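# Pull out and quarter-turn the right-side yellow rod

## Task

Take the yellow rod closest to the right arm, draw it outward until it stops, then rotate it 90 degrees so the figures on it end up lying flat.

## Robot and tools

Robot: two arms, left_arm and right_arm, each with six revolute joints and a two-finger gripper. Each carries a fisheye wrist camera: cam_left_wrist and cam_right_wrist, both 672x504. Scene frame: origin at table-top height midway between the nominal bases, +z up, +x out over the table, left_arm on the +y side. Actual bases: left_arm at (-0.028, +0.289, +0.027) m, right_arm at (-0.040, -0.349, +0.007) m, each yawed very slightly. Hand positions (metres) and quat_wxyz in results are in that arm's own base frame and may be off by a few centimetres. The gripper's fingers point along its +z and close along its y; end_effector_position sits between the pads, about 1 cm short of the tips.

The row, used by every moving tool: 14 numbers, each in [-1, 1], always all 14 even if one arm stays still. First left_arm: six joint numbers then its opening; then right_arm the same way. Joint order inside each arm: wrist pitch (joint4), shoulder (joint2), wrist yaw (joint5), wrist roll (joint6), elbow (joint3), waist (joint1). Joint numbers are offsets, not poses: each counts from that arm's Joint targets as they stood when the action (or move) began, not from the previous row. Repeating an offset therefore moves further. Scale: 1.0 equals 2.224 rad for waist, shoulder and elbow, and 8.485 rad for the three wrist joints. The opening is absolute: +1 fully open, -1 closed. Sending 0 for an arm's joints re-commands its current targets. To keep a gripper unchanged, resend its current opening, since 0 means half-open.

Joint ranges (rad): waist -2.618 to 3.054, shoulder 0 to 3.142, elbow 0 to 3.142, wrist pitch -1.571 to 1.571, wrist yaw -1.571 to 1.571, wrist roll -2.094 to 2.094. Asking more than 0.059 rad past a limit gets the action refused for both arms. The true ends can differ by up to 0.059 rad, and targets at a real end are clipped there, which the result reports as "joint sent to its limit". A target is kept within a fixed lead of the measured angle per step (0.339 rad for the big joints, 2.2 for the wrist), and if targets would put the gripper over 200 mm from where it is, they are scaled back. Large offsets may therefore need several actions.

Tools:
- execute_actions(actions, cameras): actions is a list of actions; each action is a list of up to 15 rows, one per 1/30 s step, and a short action repeats its last row to fill 15 steps. An empty list returns the state plus all camera images and the scene number. cameras: list of names, ["all"], or [].
- move(target, speed, blend, opening_speed, grip_force, blocking, cameras): target is one row or a list of up to 15 rows, every row an offset from the same starting Joint targets. All joints interpolate together, so the hand follows a curve and nothing avoids obstacles or the other arm. speed is the top rate in rad/s of the joint with the farthest to go, 0.01 to 12.57, default 0.5; one value or one per target. blend (rad) rounds corners between listed targets; 0 stops at each. opening_speed: how fast the commanded opening changes, in scale units per second, at least 0.2. grip_force: newtons per finger pad, 10 to 50, one value or one per arm; it persists, and lower values close slowly. blocking=false returns after about 0.5 s while the motion continues. A move lasts at least 0.5 s and stops short if over 10 s.
- wait(seconds 0 to 10, cameras): holds commands; a running move carries on.
- stop(cameras): brakes the running move.
- zoom_image(camera, region): enlarges part of the latest image from cam_left_wrist or cam_right_wrist; region is [x0, y0, x1, y1] in pixels from the top-left, at most 504 by 504.
- read_manual(section): licence texts only.
- finished_scene(scene): ends the given scene (1 to 3) for good; the goal must hold with the robot let go. After ending scene 1, make no further calls in that reply.

Result lines: Joint positions and Joint velocities list each arm's joints in the order above (rad, rad/s), then the pad gap (m; 0.094 when fully open). "within noise" means the arm is still. Joint targets are the base for your next offsets. Tool commands shows each gripper's current command. grip_measured is the measured opening on the command scale; empty it reads slightly wide, and on a held part it reads a little under the part's width. Joint torques follow the same order, include gravity, are noisy and offset, positive toward larger angle; numbers 2, 5 and 6 wrap at ±28 N m. Runs of actions also list joint positions at some steps. A move adds a "move:" line: done, off_target (at rest but more than 0.035 rad off), moving, held, or fault, possibly naming the arm, plus limits=held if steps were withheld. "joint command not followed" means the clearance check altered targets. MOTOR HOT appears at 75 °C; at 90 °C an OVER-TEMPERATURE FAULT folds that arm away for the rest of the scene, and at 100 °C it goes limp.

Cameras: wrist images may lag while an arm moves; calibration numbers may be slightly off.

Cautions: never let the arms touch or press on each other, including closing one gripper on the other's fingers. Do not strike fixed or heavy things; faster moves and targets set further past contact press harder. Avoid dropping parts or releasing them while they move. Keep cables free of strain. Do not hold loads, stay stretched out, or push toward unreachable poses for long, since motors heat. If an arm is blocked, command its targets back past its measured positions to stop pushing. The scene keeps running while you think.

Each tool is called by a JSON object that holds its "op" and its "data", one argument or row to a line.

## Session

{"op": "execute_actions", "data": {
  "actions": []
}}

Scene clock: 0.00 s.
left_arm: end_effector_position=(+0.4067, +0.0376, +0.1163) grip_measured=+1.000 end_effector_quat_wxyz=(+0.597, -0.093, +0.793, +0.071) | right_arm: end_effector_position=(+0.3928, -0.0048, +0.1143) grip_measured=+1.000 end_effector_quat_wxyz=(+0.608, +0.033, +0.793, -0.013)
Joint names: [wrist pitch, shoulder, wrist yaw, wrist roll, elbow, waist]
Joint positions: left_arm=[0.845 1.542 -0.242 -0.068 0.409 -0.016 0.094] | right_arm=[0.909 1.498 0.082 0.042 0.325 0.023 0.094]
Joint velocities: within noise
Joint torques (N m): no reading
Heat: left arm: 47 °C; right arm: 40 °C.
Joint targets: left_arm=[0.833 1.540 -0.243 -0.068 0.411 -0.016] | right_arm=[0.899 1.495 0.080 0.043 0.328 0.023]
Tool commands: left_gripper/opening=+1.0 right_gripper/opening=+1.0
camera_calibration:
cam_left_wrist: T_world_to_cam=[[0.207287, -0.962694, 0.173931, -0.0790407], [-0.569143, -0.263281, -0.778948, 0.366677], [0.795681, 0.062474, -0.602485, -0.132805], [0, 0, 0, 1]] pos_world=[0.330746, 0.0287439, 0.219357]
cam_right_wrist: T_world_to_cam=[[-0.0674914, -0.98389, 0.165543, -0.00657283], [-0.627243, -0.0871895, -0.773928, 0.366259], [0.775894, -0.156069, -0.611254, -0.115862], [0, 0, 0, 1]] pos_world=[0.319186, 0.0073845, 0.213725]

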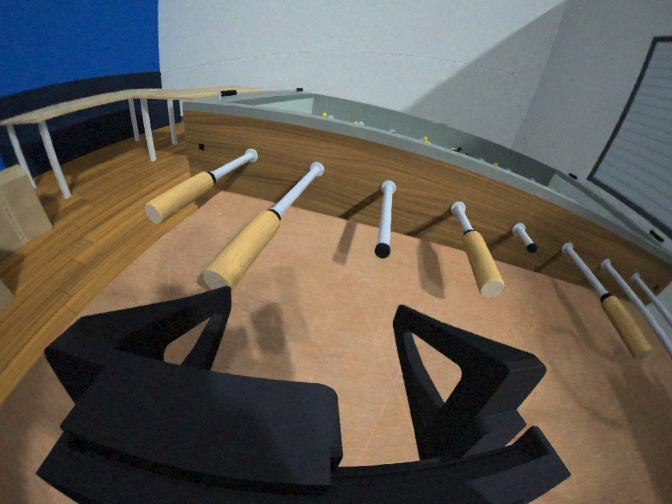

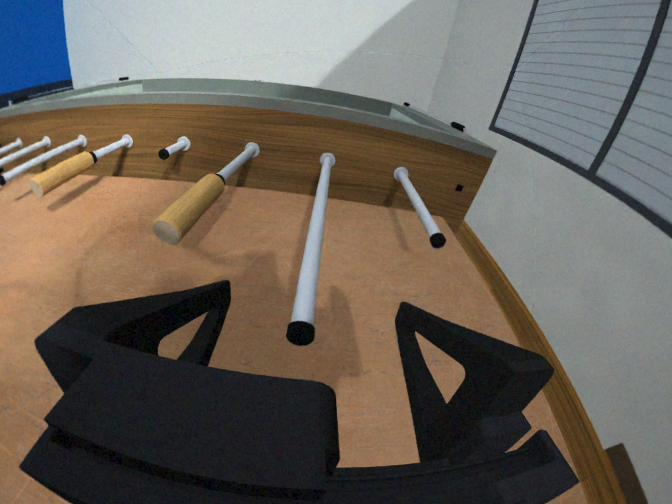

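{"op": "zoom_image", "data": {
  "camera": "cam_left_wrist",
  "region": [180, 70, 600, 200]
}}

{"op": "zoom_image", "data": {
  "camera": "cam_right_wrist",
  "region": [60, 60, 500, 260]
}}

Scaled by 1.200 from the camera's 672x504 image, which has a finer 960x720 frame.

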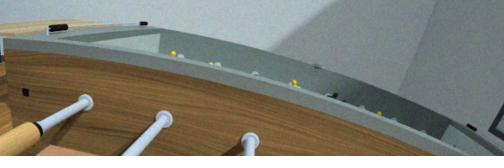

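Scaled by 1.145 from the camera's 672x504 image, which has a finer 960x720 frame.

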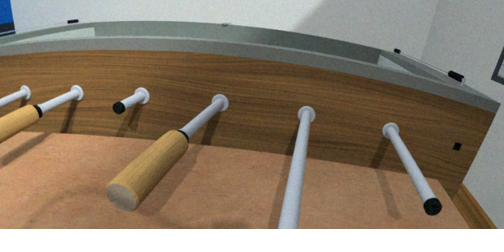

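{"op": "move", "data": {
  "target": [0,0,0,0,0,0,1,-0.146,-0.237,0,0,0.32,0,1],
  "cameras": ["cam_right_wrist"],
  "speed": 0.9
}}

Scene clock: 25.77 s.
left_arm: end_effector_position=(+0.4067, +0.0376, +0.1163) grip_measured=+1.000 end_effector_quat_wxyz=(+0.597, -0.093, +0.793, +0.071) | right_arm: end_effector_position=(+0.3532, -0.0057, +0.3407) grip_measured=+1.000 end_effector_quat_wxyz=(+0.604, +0.032, +0.796, -0.013)
Joint names: [wrist pitch, shoulder, wrist yaw, wrist roll, elbow, waist]
Joint positions: left_arm=[0.845 1.542 -0.242 -0.068 0.409 -0.016 0.094] | right_arm=[-0.325 0.969 0.082 0.042 1.019 0.023 0.094]
Joint torques (N m): left_arm=[1.86 -6.49 -0.05 0.02 5.55 -0.03] | right_arm=[1.64 -1.61 0.04 0.01 8.76 0.05]
Heat: left arm: 47 °C; right arm: 41 °C.
Joint targets: left_arm=[0.833 1.540 -0.243 -0.068 0.411 -0.016] | right_arm=[-0.340 0.968 0.080 0.043 1.040 0.023]
move: done
camera_calibration:
cam_right_wrist: T_world_to_cam=[[-0.0656234, -0.983841, 0.166586, -0.0485359], [-0.636061, -0.0873886, -0.766675, 0.517104], [0.768843, -0.15627, -0.620048, 0.0585388], [0, 0, 0, 1]] pos_world=[0.280717, 0.00658531, 0.440833]
Images, in order (width x height): cam_right_wrist 672x504.

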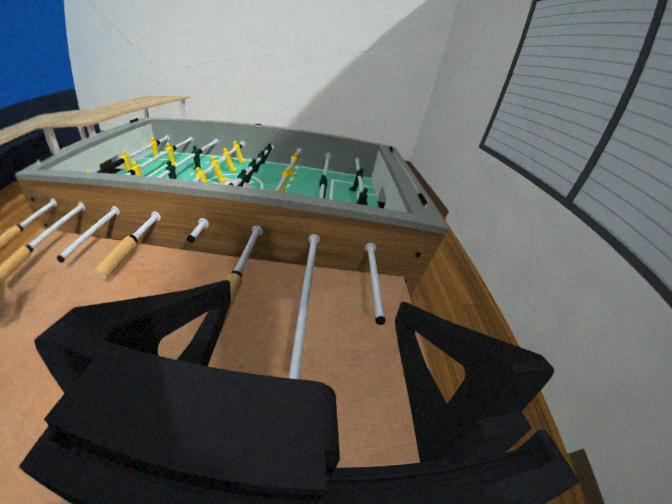

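{"op": "zoom_image", "data": {
  "camera": "cam_right_wrist",
  "region": [210, 120, 410, 270]
}}

Scaled by 2.520 from the camera's 672x504 image, which has a finer 960x720 frame.

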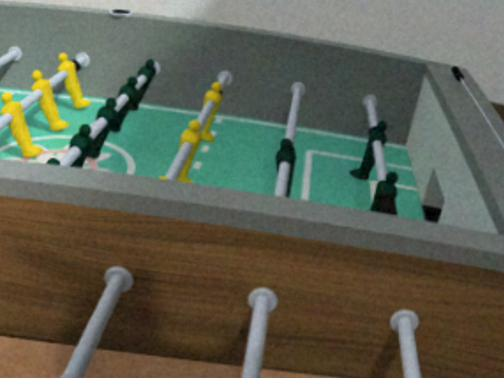

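{"op": "move", "data": {
  "target": [
    [0,0,0,0,0,0,1,0,0,0.0603,-0.005,0,0.229,1],
    [0,0,0,0,0,0,1,0.2145,0.53,0.0603,-0.005,-0.2,0.229,1]
  ],
  "cameras": ["cam_right_wrist"],
  "speed": 0.9,
  "blend": 0.15
}}

Scene clock: 90.20 s.
left_arm: end_effector_position=(+0.4067, +0.0376, +0.1163) grip_measured=+1.000 end_effector_quat_wxyz=(+0.597, -0.093, +0.793, +0.071) | right_arm: end_effector_position=(+0.4402, +0.1396, +0.0821) grip_measured=+1.000 end_effector_quat_wxyz=(+0.682, +0.009, +0.730, -0.038)
Joint names: [wrist pitch, shoulder, wrist yaw, wrist roll, elbow, waist]
Joint positions: left_arm=[0.845 1.542 -0.242 -0.068 0.409 -0.016 0.094] | right_arm=[1.446 2.133 0.59 0.001 0.606 0.524 0.094]
Joint torques (N m): left_arm=[1.86 -6.54 -0.07 0 5.49 -0.05] | right_arm=[1.99 -6.54 0.09 0 2.51 0.75]
Heat: left arm: 47 °C; right arm: 42 °C.
Joint targets: left_arm=[0.833 1.540 -0.243 -0.068 0.411 -0.016] | right_arm=[1.480 2.147 0.592 0.000 0.595 0.532]
move: done
camera_calibration:
cam_right_wrist: T_world_to_cam=[[-0.100176, -0.969416, 0.224048, 0.151615], [-0.469529, -0.152472, -0.869652, 0.331236], [0.877216, -0.192316, -0.439895, -0.20334], [0, 0, 0, 1]] pos_world=[0.349086, 0.158377, 0.164643]
Images, in order (width x height): cam_right_wrist 672x504.

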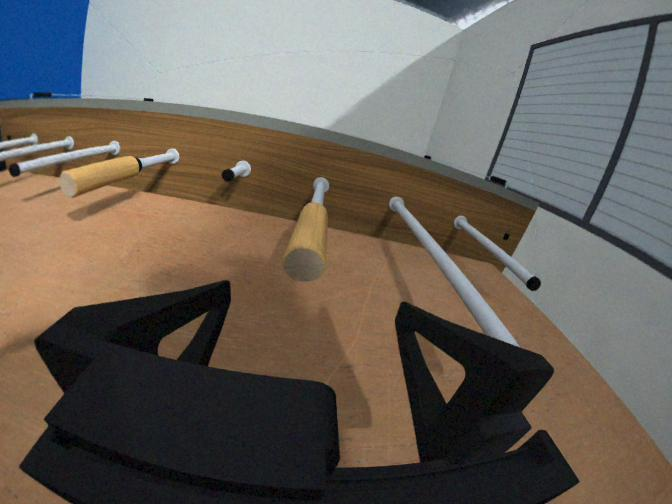

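{"op": "move", "data": {
  "target": [0,0,0,0,0,0,1,-0.0084,0.1124,-0.0119,0,0.1808,-0.0522,1],
  "cameras": ["cam_right_wrist"],
  "speed": 0.4
}}

Scene clock: 114.83 s.
left_arm: end_effector_position=(+0.4067, +0.0376, +0.1163) grip_measured=+1.000 end_effector_quat_wxyz=(+0.597, -0.093, +0.793, +0.071) | right_arm: end_effector_position=(+0.5279, +0.1425, +0.0755) grip_measured=+1.000 end_effector_quat_wxyz=(+0.712, +0.033, +0.701, -0.026)
Joint names: [wrist pitch, shoulder, wrist yaw, wrist roll, elbow, waist]
Joint positions: left_arm=[0.845 1.542 -0.242 -0.068 0.409 -0.016 0.094] | right_arm=[1.414 2.373 0.505 0.001 0.978 0.422 0.094]
Joint torques (N m): left_arm=[1.86 -6.49 -0.07 0.01 5.49 -0.05] | right_arm=[1.64 -8.13 -0.13 0 5.48 -0.54]
Heat: left arm: 47 °C; right arm: 45 °C.
Joint targets: left_arm=[0.833 1.540 -0.243 -0.068 0.411 -0.016] | right_arm=[1.409 2.397 0.491 0.000 0.997 0.416]
move: done
camera_calibration:
cam_right_wrist: T_world_to_cam=[[-0.133514, -0.976787, 0.167515, 0.187602], [-0.394044, -0.102771, -0.913328, 0.323406], [0.909342, -0.18795, -0.371176, -0.305401], [0, 0, 0, 1]] pos_world=[0.430198, 0.159084, 0.150592]
Images, in order (width x height): cam_right_wrist 672x504.

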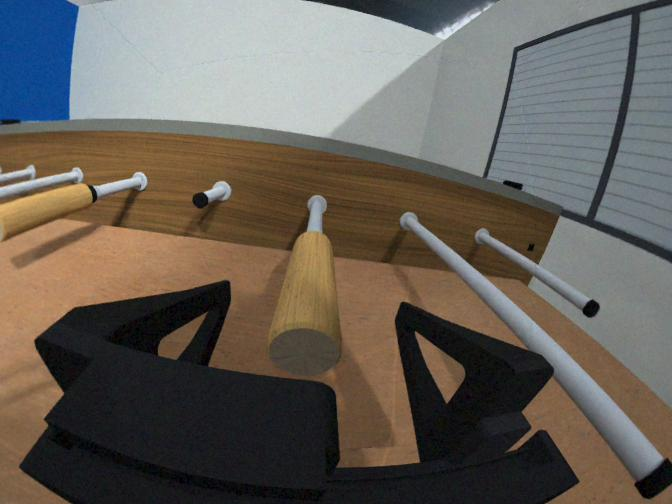

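{"op": "move", "data": {
  "target": [
    [0,0,0,0,0,0,1,-0.004,0.0162,-0.002,0,0.0315,-0.0076,1],
    [0,0,0,0,0,0,1,-0.004,0.0162,-0.002,0,0.0315,-0.0076,-0.6]
  ],
  "cameras": ["cam_right_wrist"],
  "speed": 0.3,
  "opening_speed": 1.2
}}

Scene clock: 130.43 s.
left_arm: end_effector_position=(+0.4067, +0.0376, +0.1163) grip_measured=+1.000 end_effector_quat_wxyz=(+0.597, -0.093, +0.793, +0.071) | right_arm: end_effector_position=(+0.5432, +0.1427, +0.0739) grip_measured=-0.303 end_effector_quat_wxyz=(+0.714, +0.033, +0.698, -0.025)
Joint names: [wrist pitch, shoulder, wrist yaw, wrist roll, elbow, waist]
Joint positions: left_arm=[0.845 1.542 -0.242 -0.068 0.409 -0.016 0.094] | right_arm=[1.386 2.408 0.489 0.001 1.047 0.407 0.033]
Joint torques (N m): left_arm=[1.86 -6.52 -0.07 0 5.48 -0.09] | right_arm=[1.59 -8.39 -0.13 0 5.75 -0.65]
Heat: left arm: 47 °C; right arm: 44 °C.
Joint targets: left_arm=[0.833 1.540 -0.243 -0.068 0.411 -0.016] | right_arm=[1.374 2.433 0.474 0.000 1.068 0.399]
move: done
camera_calibration:
cam_right_wrist: T_world_to_cam=[[-0.134075, -0.977221, 0.164511, 0.190714], [-0.388447, -0.100898, -0.91593, 0.324984], [0.911665, -0.186707, -0.36607, -0.3218], [0, 0, 0, 1]] pos_world=[0.445183, 0.159078, 0.148487]
Images, in order (width x height): cam_right_wrist 672x504.

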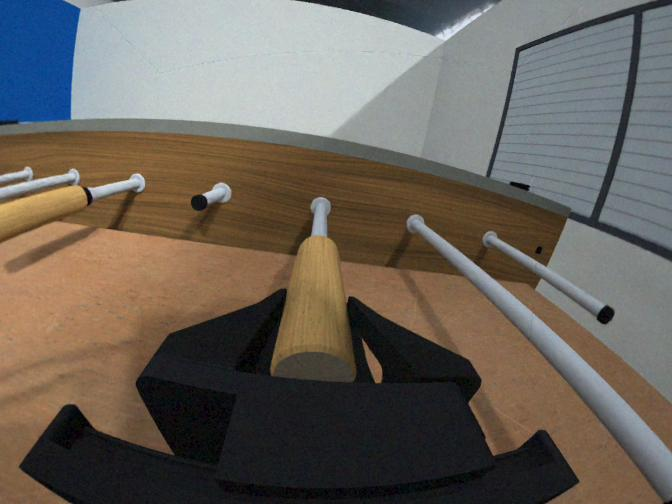

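{"op": "move", "data": {
  "target": [
    [0,0,0,0,0,0,1,0.0125,-0.0373,0.0079,0,-0.0913,0.031,-0.6],
    [0,0,0,0,0,0,1,0.0225,-0.0701,0.0179,0,-0.1736,0.0692,-0.6]
  ],
  "cameras": ["cam_right_wrist"],
  "speed": 0.2,
  "blend": 0.03
}}

Scene clock: 153.73 s.
left_arm: end_effector_position=(+0.4067, +0.0376, +0.1163) grip_measured=+1.000 end_effector_quat_wxyz=(+0.597, -0.093, +0.793, +0.071) | right_arm: end_effector_position=(+0.4619, +0.1519, +0.0692) grip_measured=-0.303 end_effector_quat_wxyz=(+0.692, +0.021, +0.720, -0.039)
Joint names: [wrist pitch, shoulder, wrist yaw, wrist roll, elbow, waist]
Joint positions: left_arm=[0.845 1.542 -0.242 -0.068 0.409 -0.016 0.094] | right_arm=[1.484 2.262 0.616 0.001 0.731 0.532 0.033]
Joint torques (N m): left_arm=[1.86 -6.52 -0.08 0.01 5.48 -0.03] | right_arm=[2.3 -7.24 0.17 0.05 -0.28 1.94]
Heat: left arm: 47 °C; right arm: 43 °C.
Joint targets: left_arm=[0.833 1.540 -0.243 -0.068 0.411 -0.016] | right_arm=[1.554 2.277 0.626 0.001 0.682 0.553]
joint sent to its limit (right arm) — the wrist pitch, upper limit.
move: off_target (right_arm); right_arm: the wrist pitch is farthest, 0.081 rad from its target
camera_calibration:
cam_right_wrist: T_world_to_cam=[[-0.124206, -0.970582, 0.20626, 0.181161], [-0.446196, -0.131034, -0.885291, 0.319112], [0.886274, -0.201991, -0.416794, -0.230122], [0, 0, 0, 1]] pos_world=[0.368839, 0.171163, 0.149227]
Images, in order (width x height): cam_right_wrist 672x504.

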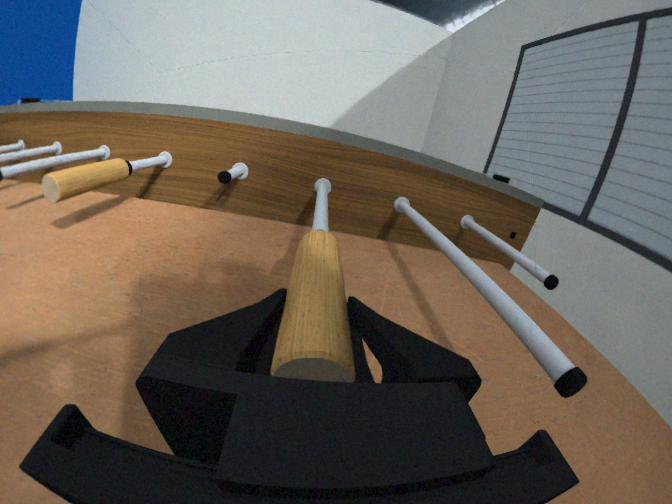

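{"op": "move", "data": {
  "target": [0,0,0,0,0,0,1,0,-0.0346,0.0074,0,-0.0481,0.0283,-0.6],
  "cameras": ["cam_right_wrist"],
  "speed": 0.2
}}

Scene clock: 167.67 s.
left_arm: end_effector_position=(+0.4067, +0.0376, +0.1163) grip_measured=+1.000 end_effector_quat_wxyz=(+0.597, -0.093, +0.793, +0.071) | right_arm: end_effector_position=(+0.4590, +0.1504, +0.0724) grip_measured=-0.303 end_effector_quat_wxyz=(+0.690, +0.018, +0.723, -0.040)
Joint names: [wrist pitch, shoulder, wrist yaw, wrist roll, elbow, waist]
Joint positions: left_arm=[0.845 1.542 -0.242 -0.068 0.409 -0.016 0.094] | right_arm=[1.469 2.236 0.615 -0.002 0.713 0.532 0.033]
Joint torques (N m): left_arm=[1.87 -6.53 -0.07 0.02 5.56 -0.05] | right_arm=[2.45 -11.44 0.87 0.03 -7.17 7.56]
Heat: left arm: 46 °C; right arm: 47 °C.
Joint targets: left_arm=[0.833 1.540 -0.243 -0.068 0.411 -0.016] | right_arm=[1.554 2.200 0.689 0.001 0.575 0.616]
move: off_target (right_arm); right_arm: the elbow is farthest, 0.138 rad from its target
camera_calibration:
cam_right_wrist: T_world_to_cam=[[-0.121253, -0.969563, 0.21271, 0.176694], [-0.451732, -0.136916, -0.881585, 0.323584], [0.883875, -0.202983, -0.421381, -0.224867], [0, 0, 0, 1]] pos_world=[0.366353, 0.169975, 0.152927]
Images, in order (width x height): cam_right_wrist 672x504.

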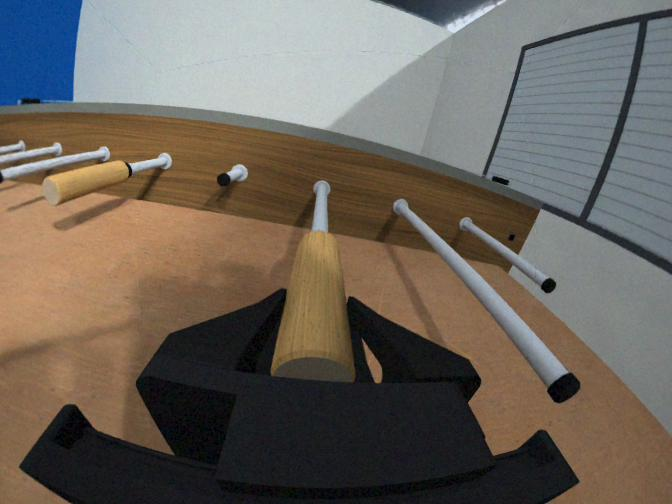

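{"op": "move", "data": {
  "target": [
    [0,0,0,0,0,0,1,0,0.0346,-0.0074,0,0.0481,-0.0283,-0.6],
    [0,0,0,0,0,0,1,0,0.0346,-0.0074,-0.1851,0.0481,-0.0283,-0.6]
  ],
  "cameras": ["cam_right_wrist"],
  "speed": [0.4,0.8],
  "blend": 0.03
}}

Scene clock: 181.80 s.
left_arm: end_effector_position=(+0.4067, +0.0376, +0.1163) grip_measured=+1.000 end_effector_quat_wxyz=(+0.597, -0.093, +0.793, +0.071) | right_arm: end_effector_position=(+0.4604, +0.1517, +0.0709) grip_measured=-0.303 end_effector_quat_wxyz=(+0.465, -0.491, +0.528, -0.514)
Joint names: [wrist pitch, shoulder, wrist yaw, wrist roll, elbow, waist]
Joint positions: left_arm=[0.845 1.542 -0.242 -0.068 0.409 -0.016 0.094] | right_arm=[1.483 2.254 0.619 -1.557 0.724 0.534 0.033]
Joint torques (N m): left_arm=[1.87 -6.49 -0.07 0.02 5.52 -0.1] | right_arm=[2.31 -6.71 0.13 -0.14 0.27 1.73]
Heat: left arm: 46 °C; right arm: 49 °C.
Joint targets: left_arm=[0.833 1.540 -0.243 -0.068 0.411 -0.016] | right_arm=[1.554 2.277 0.626 -1.570 0.681 0.553]
move: off_target (right_arm); right_arm: the wrist pitch is farthest, 0.071 rad from its target
camera_calibration:
cam_right_wrist: T_world_to_cam=[[0.00466932, 0.191509, 0.98148, -0.110226], [-0.468632, -0.86662, 0.171327, 0.366957], [0.883381, -0.460753, 0.0857006, -0.223139], [0, 0, 0, 1]] pos_world=[0.3696, 0.236309, 0.0644379]
Images, in order (width x height): cam_right_wrist 672x504.

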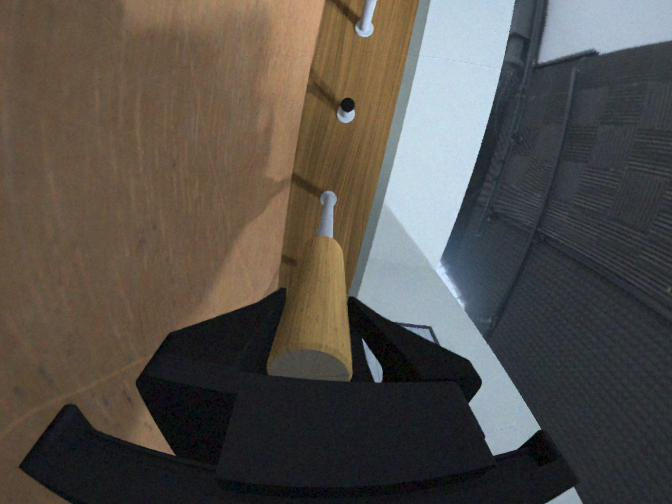

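{"op": "move", "data": {
  "target": [
    [0,0,0,0,0,0,1,-0.003,-0.003,0,0,0.0135,-0.006,-0.6],
    [0,0,0,0,0,0,1,-0.003,-0.003,0,0,0.0135,-0.006,0.2],
    [0,0,0,0,0,0,1,0,-0.0526,0.014,0,-0.0814,0.053,0.2]
  ],
  "cameras": ["cam_right_wrist"],
  "speed": 0.3,
  "opening_speed": 0.8
}}

Scene clock: 197.57 s.
left_arm: end_effector_position=(+0.4067, +0.0376, +0.1163) grip_measured=+1.000 end_effector_quat_wxyz=(+0.597, -0.093, +0.793, +0.071) | right_arm: end_effector_position=(+0.3945, +0.1566, +0.0484) grip_measured=+0.198 end_effector_quat_wxyz=(-0.414, +0.545, -0.521, +0.511)
Joint names: [wrist pitch, shoulder, wrist yaw, wrist roll, elbow, waist]
Joint positions: left_arm=[0.845 1.542 -0.242 -0.068 0.409 -0.016 0.094] | right_arm=[1.482 2.177 0.739 -1.572 0.511 0.666 0.056]
Joint torques (N m): left_arm=[1.86 -6.48 -0.06 0.01 5.5 -0.12] | right_arm=[2.29 -8.61 0.22 0.03 1.69 0.51]
Heat: left arm: 46 °C; right arm: 51 °C.
Joint targets: left_arm=[0.833 1.540 -0.243 -0.068 0.411 -0.016] | right_arm=[1.554 2.160 0.745 -1.570 0.500 0.671]
move: off_target (right_arm); target 2's new numbers were sent with right_arm's wrist pitch 0.046 rad from that target; right_arm: the wrist pitch is farthest, 0.072 rad from its target
camera_calibration:
cam_right_wrist: T_world_to_cam=[[0.105066, 0.292861, 0.950365, -0.142786], [-0.43083, -0.847912, 0.308919, 0.319632], [0.896296, -0.441903, 0.037087, -0.166492], [0, 0, 0, 1]] pos_world=[0.301935, 0.239263, 0.0431327]
Images, in order (width x height): cam_right_wrist 672x504.

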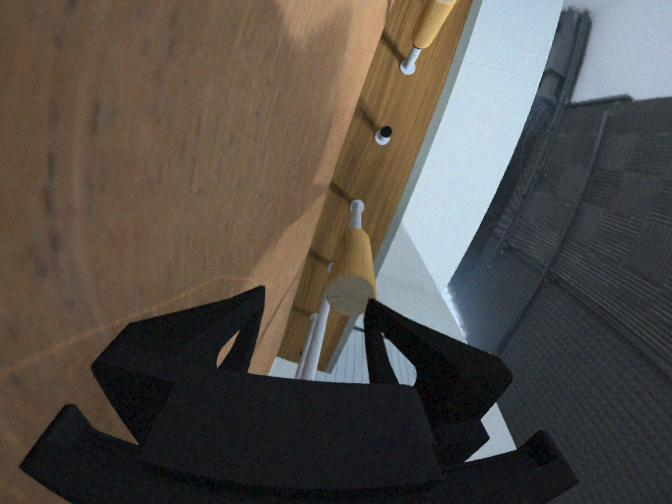

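{"op": "move", "data": {
  "target": [
    [0,0,0,0,0,0,1,-0.018,-0.117,0,0,-0.09,0,0.2],
    [0,0,0,0,0,0,1,-0.065,-0.297,0,0.185,-0.067,0,0.2],
    [0,0,0,0,0,0,1,-0.223,-0.536,-0.035,0.185,0.243,-0.122,0.2]
  ],
  "cameras": ["cam_right_wrist"],
  "speed": [0.5,1.2,1.2],
  "blend": 0.05
}}

{"op": "zoom_image", "data": {
  "camera": "cam_right_wrist",
  "region": [220, 100, 420, 250]
}}

Scene clock: 214.43 s.
left_arm: end_effector_position=(+0.4067, +0.0376, +0.1163) grip_measured=+1.000 end_effector_quat_wxyz=(+0.597, -0.093, +0.793, +0.071) | right_arm: end_effector_position=(+0.3392, +0.0607, +0.3472) grip_measured=+0.198 end_effector_quat_wxyz=(+0.614, -0.028, +0.786, -0.062)
Joint names: [wrist pitch, shoulder, wrist yaw, wrist roll, elbow, waist]
Joint positions: left_arm=[0.845 1.542 -0.242 -0.068 0.409 -0.016 0.094] | right_arm=[-0.322 0.968 0.457 -0.015 1.021 0.407 0.056]
Joint torques (N m): left_arm=[1.86 -6.46 -0.07 0.02 5.55 -0.01] | right_arm=[1.6 -1.46 0.02 0.16 8.64 -0.61]
Heat: left arm: 46 °C; right arm: 50 °C.
Joint targets: left_arm=[0.833 1.540 -0.243 -0.068 0.411 -0.016] | right_arm=[-0.338 0.968 0.448 0.000 1.041 0.400]
move: done
camera_calibration:
cam_right_wrist: T_world_to_cam=[[-0.0352188, -0.949335, 0.312285, -0.0482722], [-0.612733, -0.226345, -0.757183, 0.516318], [0.789505, -0.218014, -0.573717, 0.0642918], [0, 0, 0, 1]] pos_world=[0.263906, 0.0850559, 0.442907]
Images, in order (width x height): cam_right_wrist 672x504.

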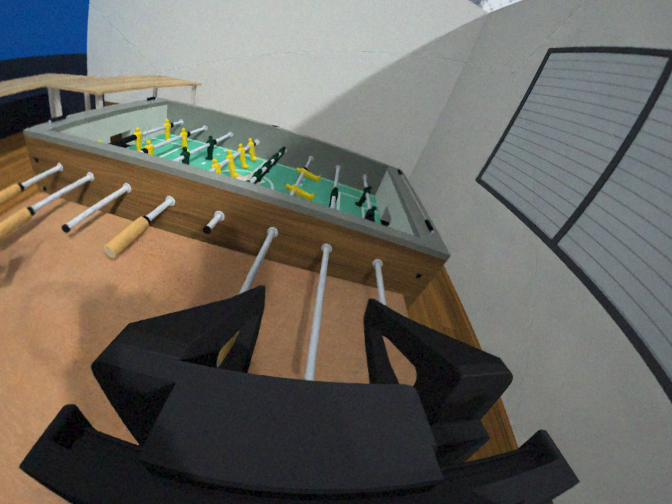

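Scaled by 2.520 from the camera's 672x504 image, which has a finer 960x720 frame.

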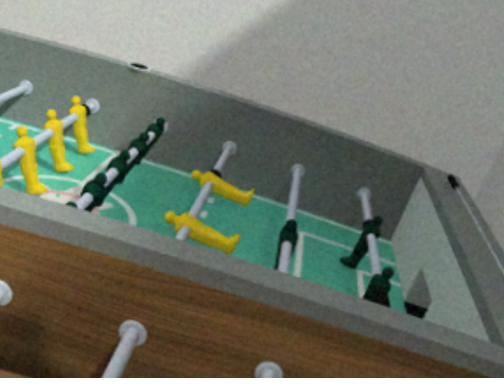

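{"op": "finished_scene", "data": {
  "scene": 2
}}

The scene is finished: the task was done.


## Next scene

The same job, from a new start.

{"op": "execute_actions", "data": {
  "actions": []
}}

Scene clock: 0.00 s.
left_arm: end_effector_position=(+0.4148, +0.0165, +0.1259) grip_measured=+1.000 end_effector_quat_wxyz=(+0.618, -0.002, +0.786, +0.007) | right_arm: end_effector_position=(+0.3922, -0.0470, +0.1045) grip_measured=+1.000 end_effector_quat_wxyz=(+0.587, +0.099, +0.798, -0.097)
Joint names: [wrist pitch, shoulder, wrist yaw, wrist roll, elbow, waist]
Joint positions: left_arm=[0.901 1.55 0.039 0.018 0.411 0.054 0.094] | right_arm=[0.87 1.537 0.277 0.046 0.357 0.003 0.094]
Joint velocities: within noise
Joint torques (N m): no reading
Heat: left arm: 44 °C; right arm: 39 °C.
Joint targets: left_arm=[0.889 1.548 0.039 0.019 0.413 0.054] | right_arm=[0.861 1.534 0.278 0.048 0.360 0.003]
Tool commands: left_gripper/opening=+1.0 right_gripper/opening=+1.0
camera_calibration:
cam_left_wrist: T_world_to_cam=[[-0.0177666, -0.985889, 0.166453, -0.00796993], [-0.580802, -0.125334, -0.804339, 0.378982], [0.813851, -0.110967, -0.570379, -0.140833], [0, 0, 0, 1]] pos_world=[0.334589, 0.0240143, 0.225829]
cam_right_wrist: T_world_to_cam=[[-0.259579, -0.939623, 0.222998, 0.0249194], [-0.669667, 0.00876005, -0.74261, 0.372385], [0.695819, -0.3421, -0.631508, -0.103244], [0, 0, 0, 1]] pos_world=[0.327681, -0.015167, 0.20578]

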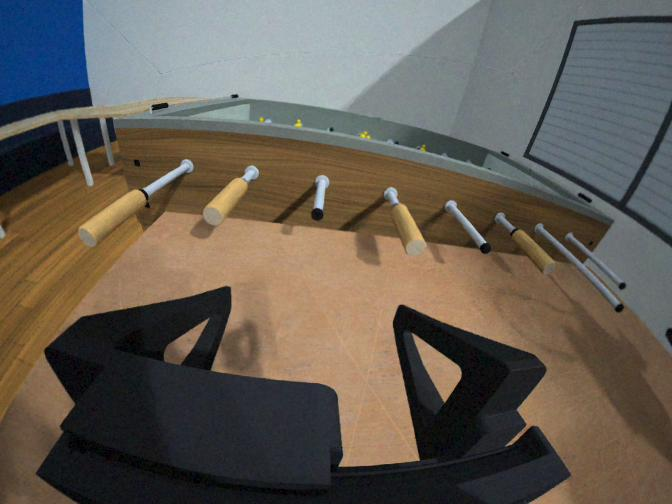

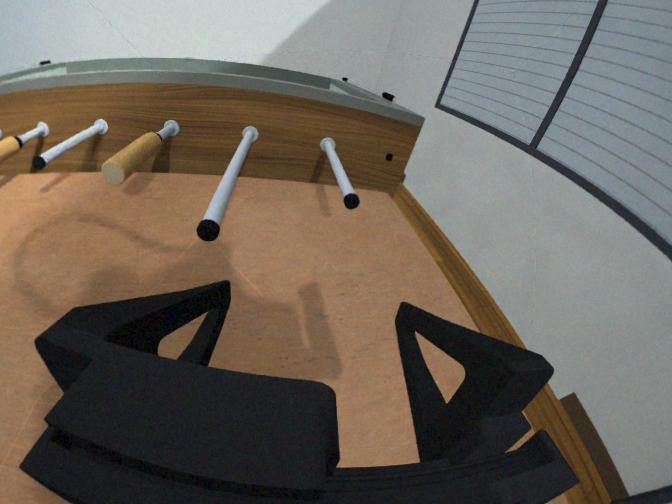

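{"op": "move", "data": {
  "target": [
    [0,0,0,0,0,0,1,0,0,0.0462,-0.0057,0,0.264,1],
    [0,0,0,0,0,0,1,0.0735,0.3624,0.0462,-0.0057,0.2212,0.264,1]
  ],
  "cameras": ["cam_right_wrist"],
  "speed": 0.9,
  "blend": 0.08
}}

Scene clock: 22.90 s.
left_arm: end_effector_position=(+0.4148, +0.0165, +0.1259) grip_measured=+1.000 end_effector_quat_wxyz=(+0.618, -0.002, +0.786, +0.007) | right_arm: end_effector_position=(+0.4718, +0.1792, +0.0635) grip_measured=+1.000 end_effector_quat_wxyz=(+0.695, +0.021, +0.718, -0.038)
Joint names: [wrist pitch, shoulder, wrist yaw, wrist roll, elbow, waist]
Joint positions: left_arm=[0.901 1.55 0.039 0.018 0.411 0.054 0.094] | right_arm=[1.45 2.325 0.667 0 0.835 0.584 0.094]
Joint torques (N m): left_arm=[1.85 -6.8 0 0.01 5.68 -0.06] | right_arm=[1.93 -8.03 0.09 0 4.71 0.58]
Heat: left arm: 44 °C; right arm: 41 °C.
Joint targets: left_arm=[0.889 1.548 0.039 0.019 0.413 0.054] | right_arm=[1.484 2.340 0.669 -0.001 0.852 0.590]
move: done
camera_calibration:
cam_right_wrist: T_world_to_cam=[[-0.124303, -0.97117, 0.203415, 0.210381], [-0.438745, -0.130078, -0.889147, 0.318616], [0.889973, -0.199771, -0.409927, -0.238294], [0, 0, 0, 1]] pos_world=[0.378017, 0.198157, 0.142819]
Images, in order (width x height): cam_right_wrist 672x504.

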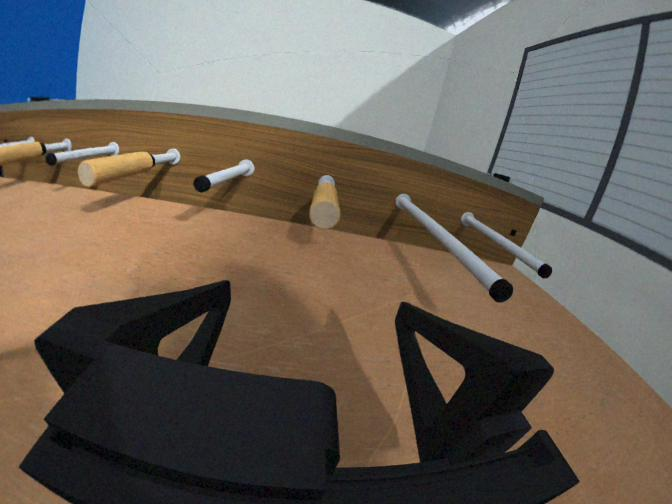

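{"op": "move", "data": {
  "target": [0,0,0,0,0,0,1,-0.057,0.1506,-0.0279,0,0.37,-0.107,1],
  "cameras": ["cam_right_wrist"],
  "speed": 0.6
}}

Scene clock: 35.40 s.
left_arm: end_effector_position=(+0.4148, +0.0165, +0.1259) grip_measured=+1.000 end_effector_quat_wxyz=(+0.618, -0.002, +0.786, +0.007) | right_arm: end_effector_position=(+0.6542, +0.1587, +0.0763) grip_measured=+1.000 end_effector_quat_wxyz=(+0.713, +0.037, +0.700, -0.031)
Joint names: [wrist pitch, shoulder, wrist yaw, wrist roll, elbow, waist]
Joint positions: left_arm=[0.901 1.55 0.039 0.018 0.411 0.054 0.094] | right_arm=[1.014 2.645 0.449 0 1.65 0.353 0.094]
Joint torques (N m): left_arm=[1.86 -6.8 -0.01 0.03 5.65 -0.03] | right_arm=[1.55 -10.88 -0.16 0 7.69 -0.06]
Heat: left arm: 44 °C; right arm: 42 °C.
Joint targets: left_arm=[0.889 1.548 0.039 0.019 0.413 0.054] | right_arm=[1.001 2.675 0.433 -0.001 1.675 0.352]
move: done
camera_calibration:
cam_right_wrist: T_world_to_cam=[[-0.146423, -0.974668, 0.169065, 0.228168], [-0.394112, -0.09928, -0.913684, 0.37518], [0.907323, -0.200415, -0.369591, -0.413788], [0, 0, 0, 1]] pos_world=[0.556711, 0.176706, 0.151288]
Images, in order (width x height): cam_right_wrist 672x504.

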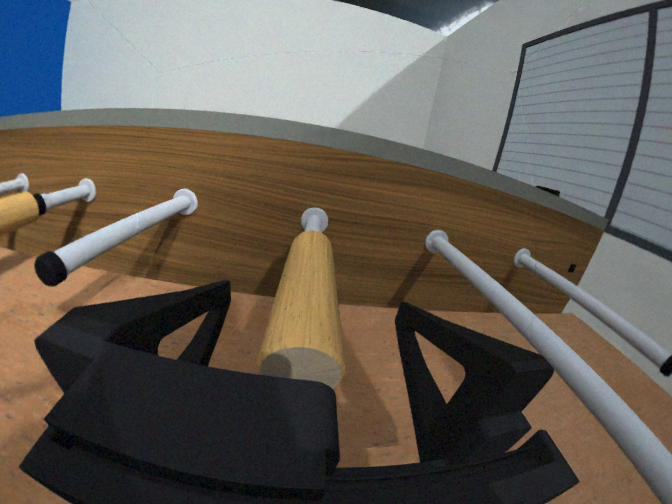

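{"op": "move", "data": {
  "target": [
    [0,0,0,0,0,0,1,0,0,0,0,0,0.0036,1],
    [0,0,0,0,0,0,1,0,0,0,0,0,0.0036,-0.6],
    [0,0,0,0,0,0,1,0.0182,-0.0558,0.0061,0,-0.1277,0.027,-0.6],
    [0,0,0,0,0,0,1,0.0342,-0.0976,0.0128,0,-0.2307,0.0526,-0.6],
    [0,0,0,0,0,0,1,0.0463,-0.1232,0.0193,0,-0.3026,0.0773,-0.6]
  ],
  "cameras": ["cam_right_wrist"],
  "speed": [0.3,0.3,0.35,0.35,0.2],
  "blend": [0,0,0.03,0.03,0],
  "opening_speed": 1.2
}}

Scene clock: 55.57 s.
left_arm: end_effector_position=(+0.4148, +0.0165, +0.1259) grip_measured=+1.000 end_effector_quat_wxyz=(+0.618, -0.002, +0.786, +0.007) | right_arm: end_effector_position=(+0.5202, +0.1776, +0.0691) grip_measured=-0.304 end_effector_quat_wxyz=(+0.712, +0.031, +0.701, -0.027)
Joint names: [wrist pitch, shoulder, wrist yaw, wrist roll, elbow, waist]
Joint positions: left_arm=[0.901 1.55 0.039 0.018 0.411 0.054 0.094] | right_arm=[1.405 2.412 0.594 -0.004 1.025 0.512 0.033]
Joint torques (N m): left_arm=[1.86 -6.78 0 0.01 5.65 -0.05] | right_arm=[1.52 -11.15 0.06 0.04 2.28 1.14]
Heat: left arm: 44 °C; right arm: 43 °C.
Joint targets: left_arm=[0.889 1.548 0.039 0.019 0.413 0.054] | right_arm=[1.394 2.401 0.597 -0.001 1.002 0.524]
move: done
camera_calibration:
cam_right_wrist: T_world_to_cam=[[-0.132749, -0.97634, 0.170698, 0.22118], [-0.394378, -0.105971, -0.912818, 0.31887], [0.90931, -0.188495, -0.370979, -0.294158], [0, 0, 0, 1]] pos_world=[0.422598, 0.194291, 0.144189]
Images, in order (width x height): cam_right_wrist 672x504.

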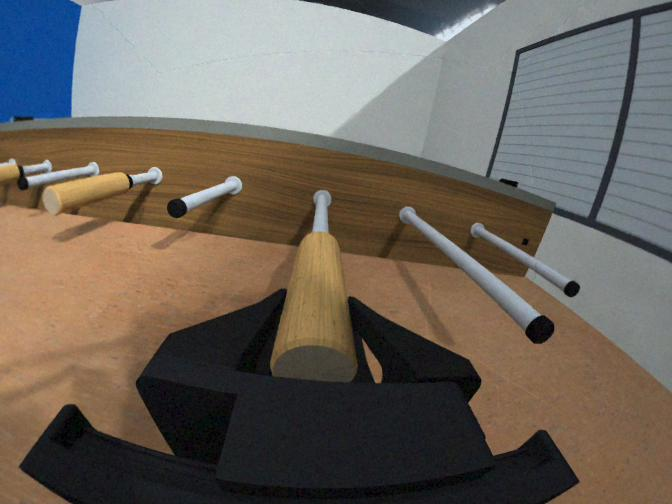

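{"op": "move", "data": {
  "target": [0,0,0,0,0,0,1,0.0113,-0.0346,0.0099,0,-0.0832,0.0378,-0.6],
  "speed": 0.2
}}

Scene clock: 61.73 s.
left_arm: end_effector_position=(+0.4148, +0.0165, +0.1259) grip_measured=+1.000 end_effector_quat_wxyz=(+0.618, -0.002, +0.786, +0.007) | right_arm: end_effector_position=(+0.4816, +0.1792, +0.0677) grip_measured=-0.304 end_effector_quat_wxyz=(+0.704, +0.027, +0.709, -0.033)
Joint names: [wrist pitch, shoulder, wrist yaw, wrist roll, elbow, waist]
Joint positions: left_arm=[0.901 1.55 0.039 0.018 0.411 0.054 0.094] | right_arm=[1.462 2.345 0.656 -0.004 0.875 0.57 0.033]
Joint torques (N m): left_arm=[1.85 -6.8 0 0.01 5.65 -0.08] | right_arm=[1.86 -11.21 0.32 0.04 -0.65 3.48]
Heat: left arm: 44 °C; right arm: 43 °C.
Joint targets: left_arm=[0.889 1.548 0.039 0.019 0.413 0.054] | right_arm=[1.490 2.324 0.680 -0.001 0.817 0.608]
move: off_target (right_arm); right_arm: the elbow is farthest, 0.058 rad from its target

{"op": "move", "data": {
  "target": [0,0,0,0,0,0,1,0.006,-0.021,0.007,0,-0.05,0.026,-0.6],
  "speed": 0.2
}}

Scene clock: 66.60 s.
left_arm: end_effector_position=(+0.4148, +0.0165, +0.1259) grip_measured=+1.000 end_effector_quat_wxyz=(+0.618, -0.002, +0.786, +0.007) | right_arm: end_effector_position=(+0.4799, +0.1780, +0.0706) grip_measured=-0.304 end_effector_quat_wxyz=(+0.699, +0.022, +0.714, -0.035)
Joint names: [wrist pitch, shoulder, wrist yaw, wrist roll, elbow, waist]
Joint positions: left_arm=[0.901 1.55 0.039 0.018 0.411 0.054 0.094] | right_arm=[1.432 2.315 0.648 -0.004 0.858 0.568 0.033]
Joint torques (N m): left_arm=[1.85 -6.76 0 0.01 5.63 -0.08] | right_arm=[2.6 -12.53 1.06 0.04 -7.95 8.85]
Heat: left arm: 44 °C; right arm: 44 °C.
Joint targets: left_arm=[0.889 1.548 0.039 0.019 0.413 0.054] | right_arm=[1.540 2.278 0.740 -0.001 0.706 0.666]
move: off_target (right_arm); right_arm: the elbow is farthest, 0.152 rad from its target

{"op": "move", "data": {
  "target": [
    [0,0,0,0,0,0,1,-0.006,0.021,-0.007,0,0.05,-0.026,-0.6],
    [0,0,0,0,0,0,1,-0.006,0.021,-0.007,-0.1851,0.05,-0.026,-0.6],
    [0,0,0,0,0,0,1,-0.008,0.018,-0.007,-0.1851,0.063,-0.034,-0.6],
    [0,0,0,0,0,0,1,-0.008,0.018,-0.007,-0.1851,0.063,-0.034,0.2]
  ],
  "speed": [0.4,0.8,0.3,0.3],
  "blend": [0.03,0,0,0],
  "opening_speed": 1,
  "cameras": ["cam_right_wrist"]
}}

Scene clock: 82.70 s.
left_arm: end_effector_position=(+0.4148, +0.0165, +0.1259) grip_measured=+1.000 end_effector_quat_wxyz=(+0.618, -0.002, +0.786, +0.007) | right_arm: end_effector_position=(+0.4762, +0.1822, +0.0717) grip_measured=+0.198 end_effector_quat_wxyz=(+0.469, -0.485, +0.522, -0.521)
Joint names: [wrist pitch, shoulder, wrist yaw, wrist roll, elbow, waist]
Joint positions: left_arm=[0.901 1.55 0.039 0.018 0.411 0.054 0.094] | right_arm=[1.436 2.315 0.675 -1.574 0.858 0.586 0.056]
Joint torques (N m): left_arm=[1.86 -6.8 -0.02 0.01 5.64 -0.06] | right_arm=[1.94 -9.14 0.16 0.03 2.67 0.42]
Heat: left arm: 44 °C; right arm: 46 °C.
Joint targets: left_arm=[0.889 1.548 0.039 0.019 0.413 0.054] | right_arm=[1.473 2.318 0.680 -1.571 0.846 0.591]
move: off_target (right_arm); target 4's new numbers were sent with right_arm's wrist pitch 0.040 rad from that target; right_arm: the wrist pitch is farthest, 0.036 rad from its target
camera_calibration:
cam_right_wrist: T_world_to_cam=[[-0.0158249, 0.195944, 0.980487, -0.107865], [-0.474835, -0.864452, 0.165091, 0.403552], [0.879933, -0.462957, 0.106721, -0.222652], [0, 0, 0, 1]] pos_world=[0.385833, 0.266908, 0.062899]
Images, in order (width x height): cam_right_wrist 672x504.

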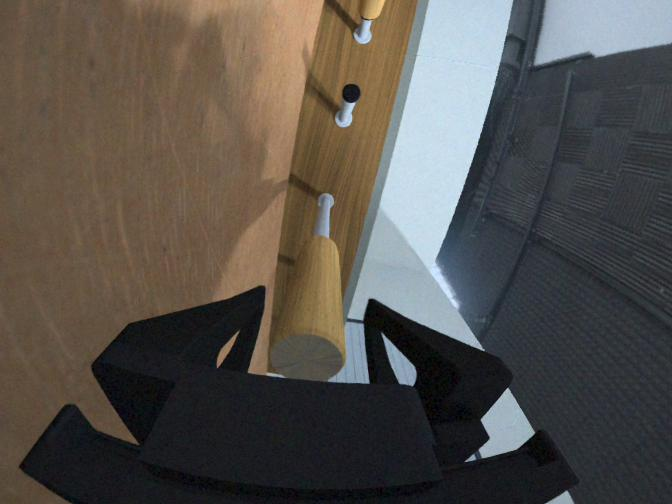

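{"op": "move", "data": {
  "target": [
    [0,0,0,0,0,0,1,0.0079,-0.0378,0.0165,0,-0.1016,0.0683,0.2],
    [0,0,0,0,0,0,1,-0.0086,-0.1655,0.0165,0,-0.1915,0.0683,0.2],
    [0,0,0,0,0,0,1,-0.0557,-0.3678,0.0165,0.1851,-0.223,0.0683,0.2],
    [0,0,0,0,0,0,1,-0.2137,-0.607,-0.0271,0.1851,0.0872,-0.0859,0.2]
  ],
  "speed": [0.4,0.6,1.2,1.2],
  "blend": [0.03,0.05,0.05,0],
  "cameras": ["cam_right_wrist"]
}}

{"op": "zoom_image", "data": {
  "camera": "cam_right_wrist",
  "region": [220, 100, 420, 250]
}}

Scene clock: 94.17 s.
left_arm: end_effector_position=(+0.4148, +0.0165, +0.1259) grip_measured=+1.000 end_effector_quat_wxyz=(+0.618, -0.002, +0.786, +0.007) | right_arm: end_effector_position=(+0.3390, +0.0600, +0.3466) grip_measured=+0.198 end_effector_quat_wxyz=(+0.613, -0.027, +0.787, -0.063)
Joint names: [wrist pitch, shoulder, wrist yaw, wrist roll, elbow, waist]
Joint positions: left_arm=[0.901 1.55 0.039 0.018 0.411 0.054 0.094] | right_arm=[-0.325 0.968 0.46 -0.014 1.021 0.407 0.056]
Joint torques (N m): left_arm=[1.86 -6.78 -0.01 0.02 5.68 -0.02] | right_arm=[1.53 -1.48 0 0.15 8.5 -0.62]
Heat: left arm: 44 °C; right arm: 45 °C.
Joint targets: left_arm=[0.889 1.548 0.039 0.019 0.413 0.054] | right_arm=[-0.341 0.967 0.450 -0.001 1.040 0.399]
move: done
camera_calibration:
cam_right_wrist: T_world_to_cam=[[-0.0373205, -0.94873, 0.313876, -0.0486224], [-0.615246, -0.225692, -0.755338, 0.515808], [0.787451, -0.2213, -0.575279, 0.0654225], [0, 0, 0, 1]] pos_world=[0.264017, 0.0847623, 0.442507]
Images, in order (width x height): cam_right_wrist 672x504.

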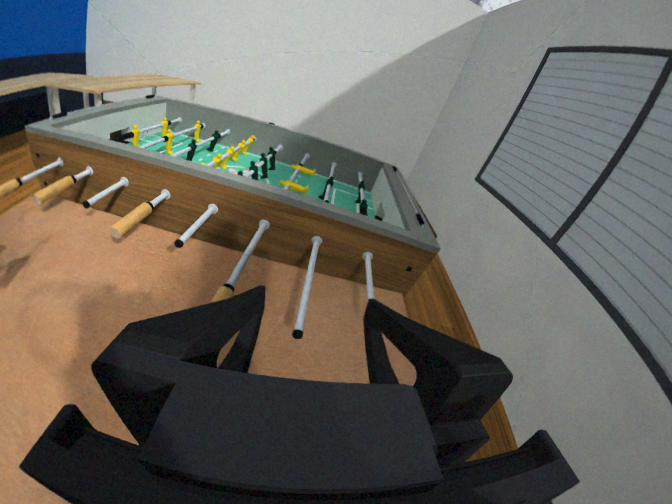

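Scaled by 2.520 from the camera's 672x504 image, which has a finer 960x720 frame.

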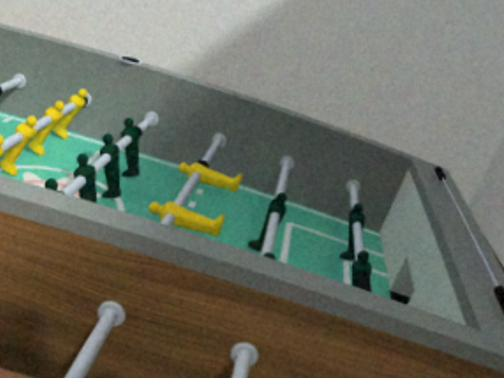

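Flat.

{"op": "finished_scene", "data": {
  "scene": 3
}}

The scene is finished: the task was done.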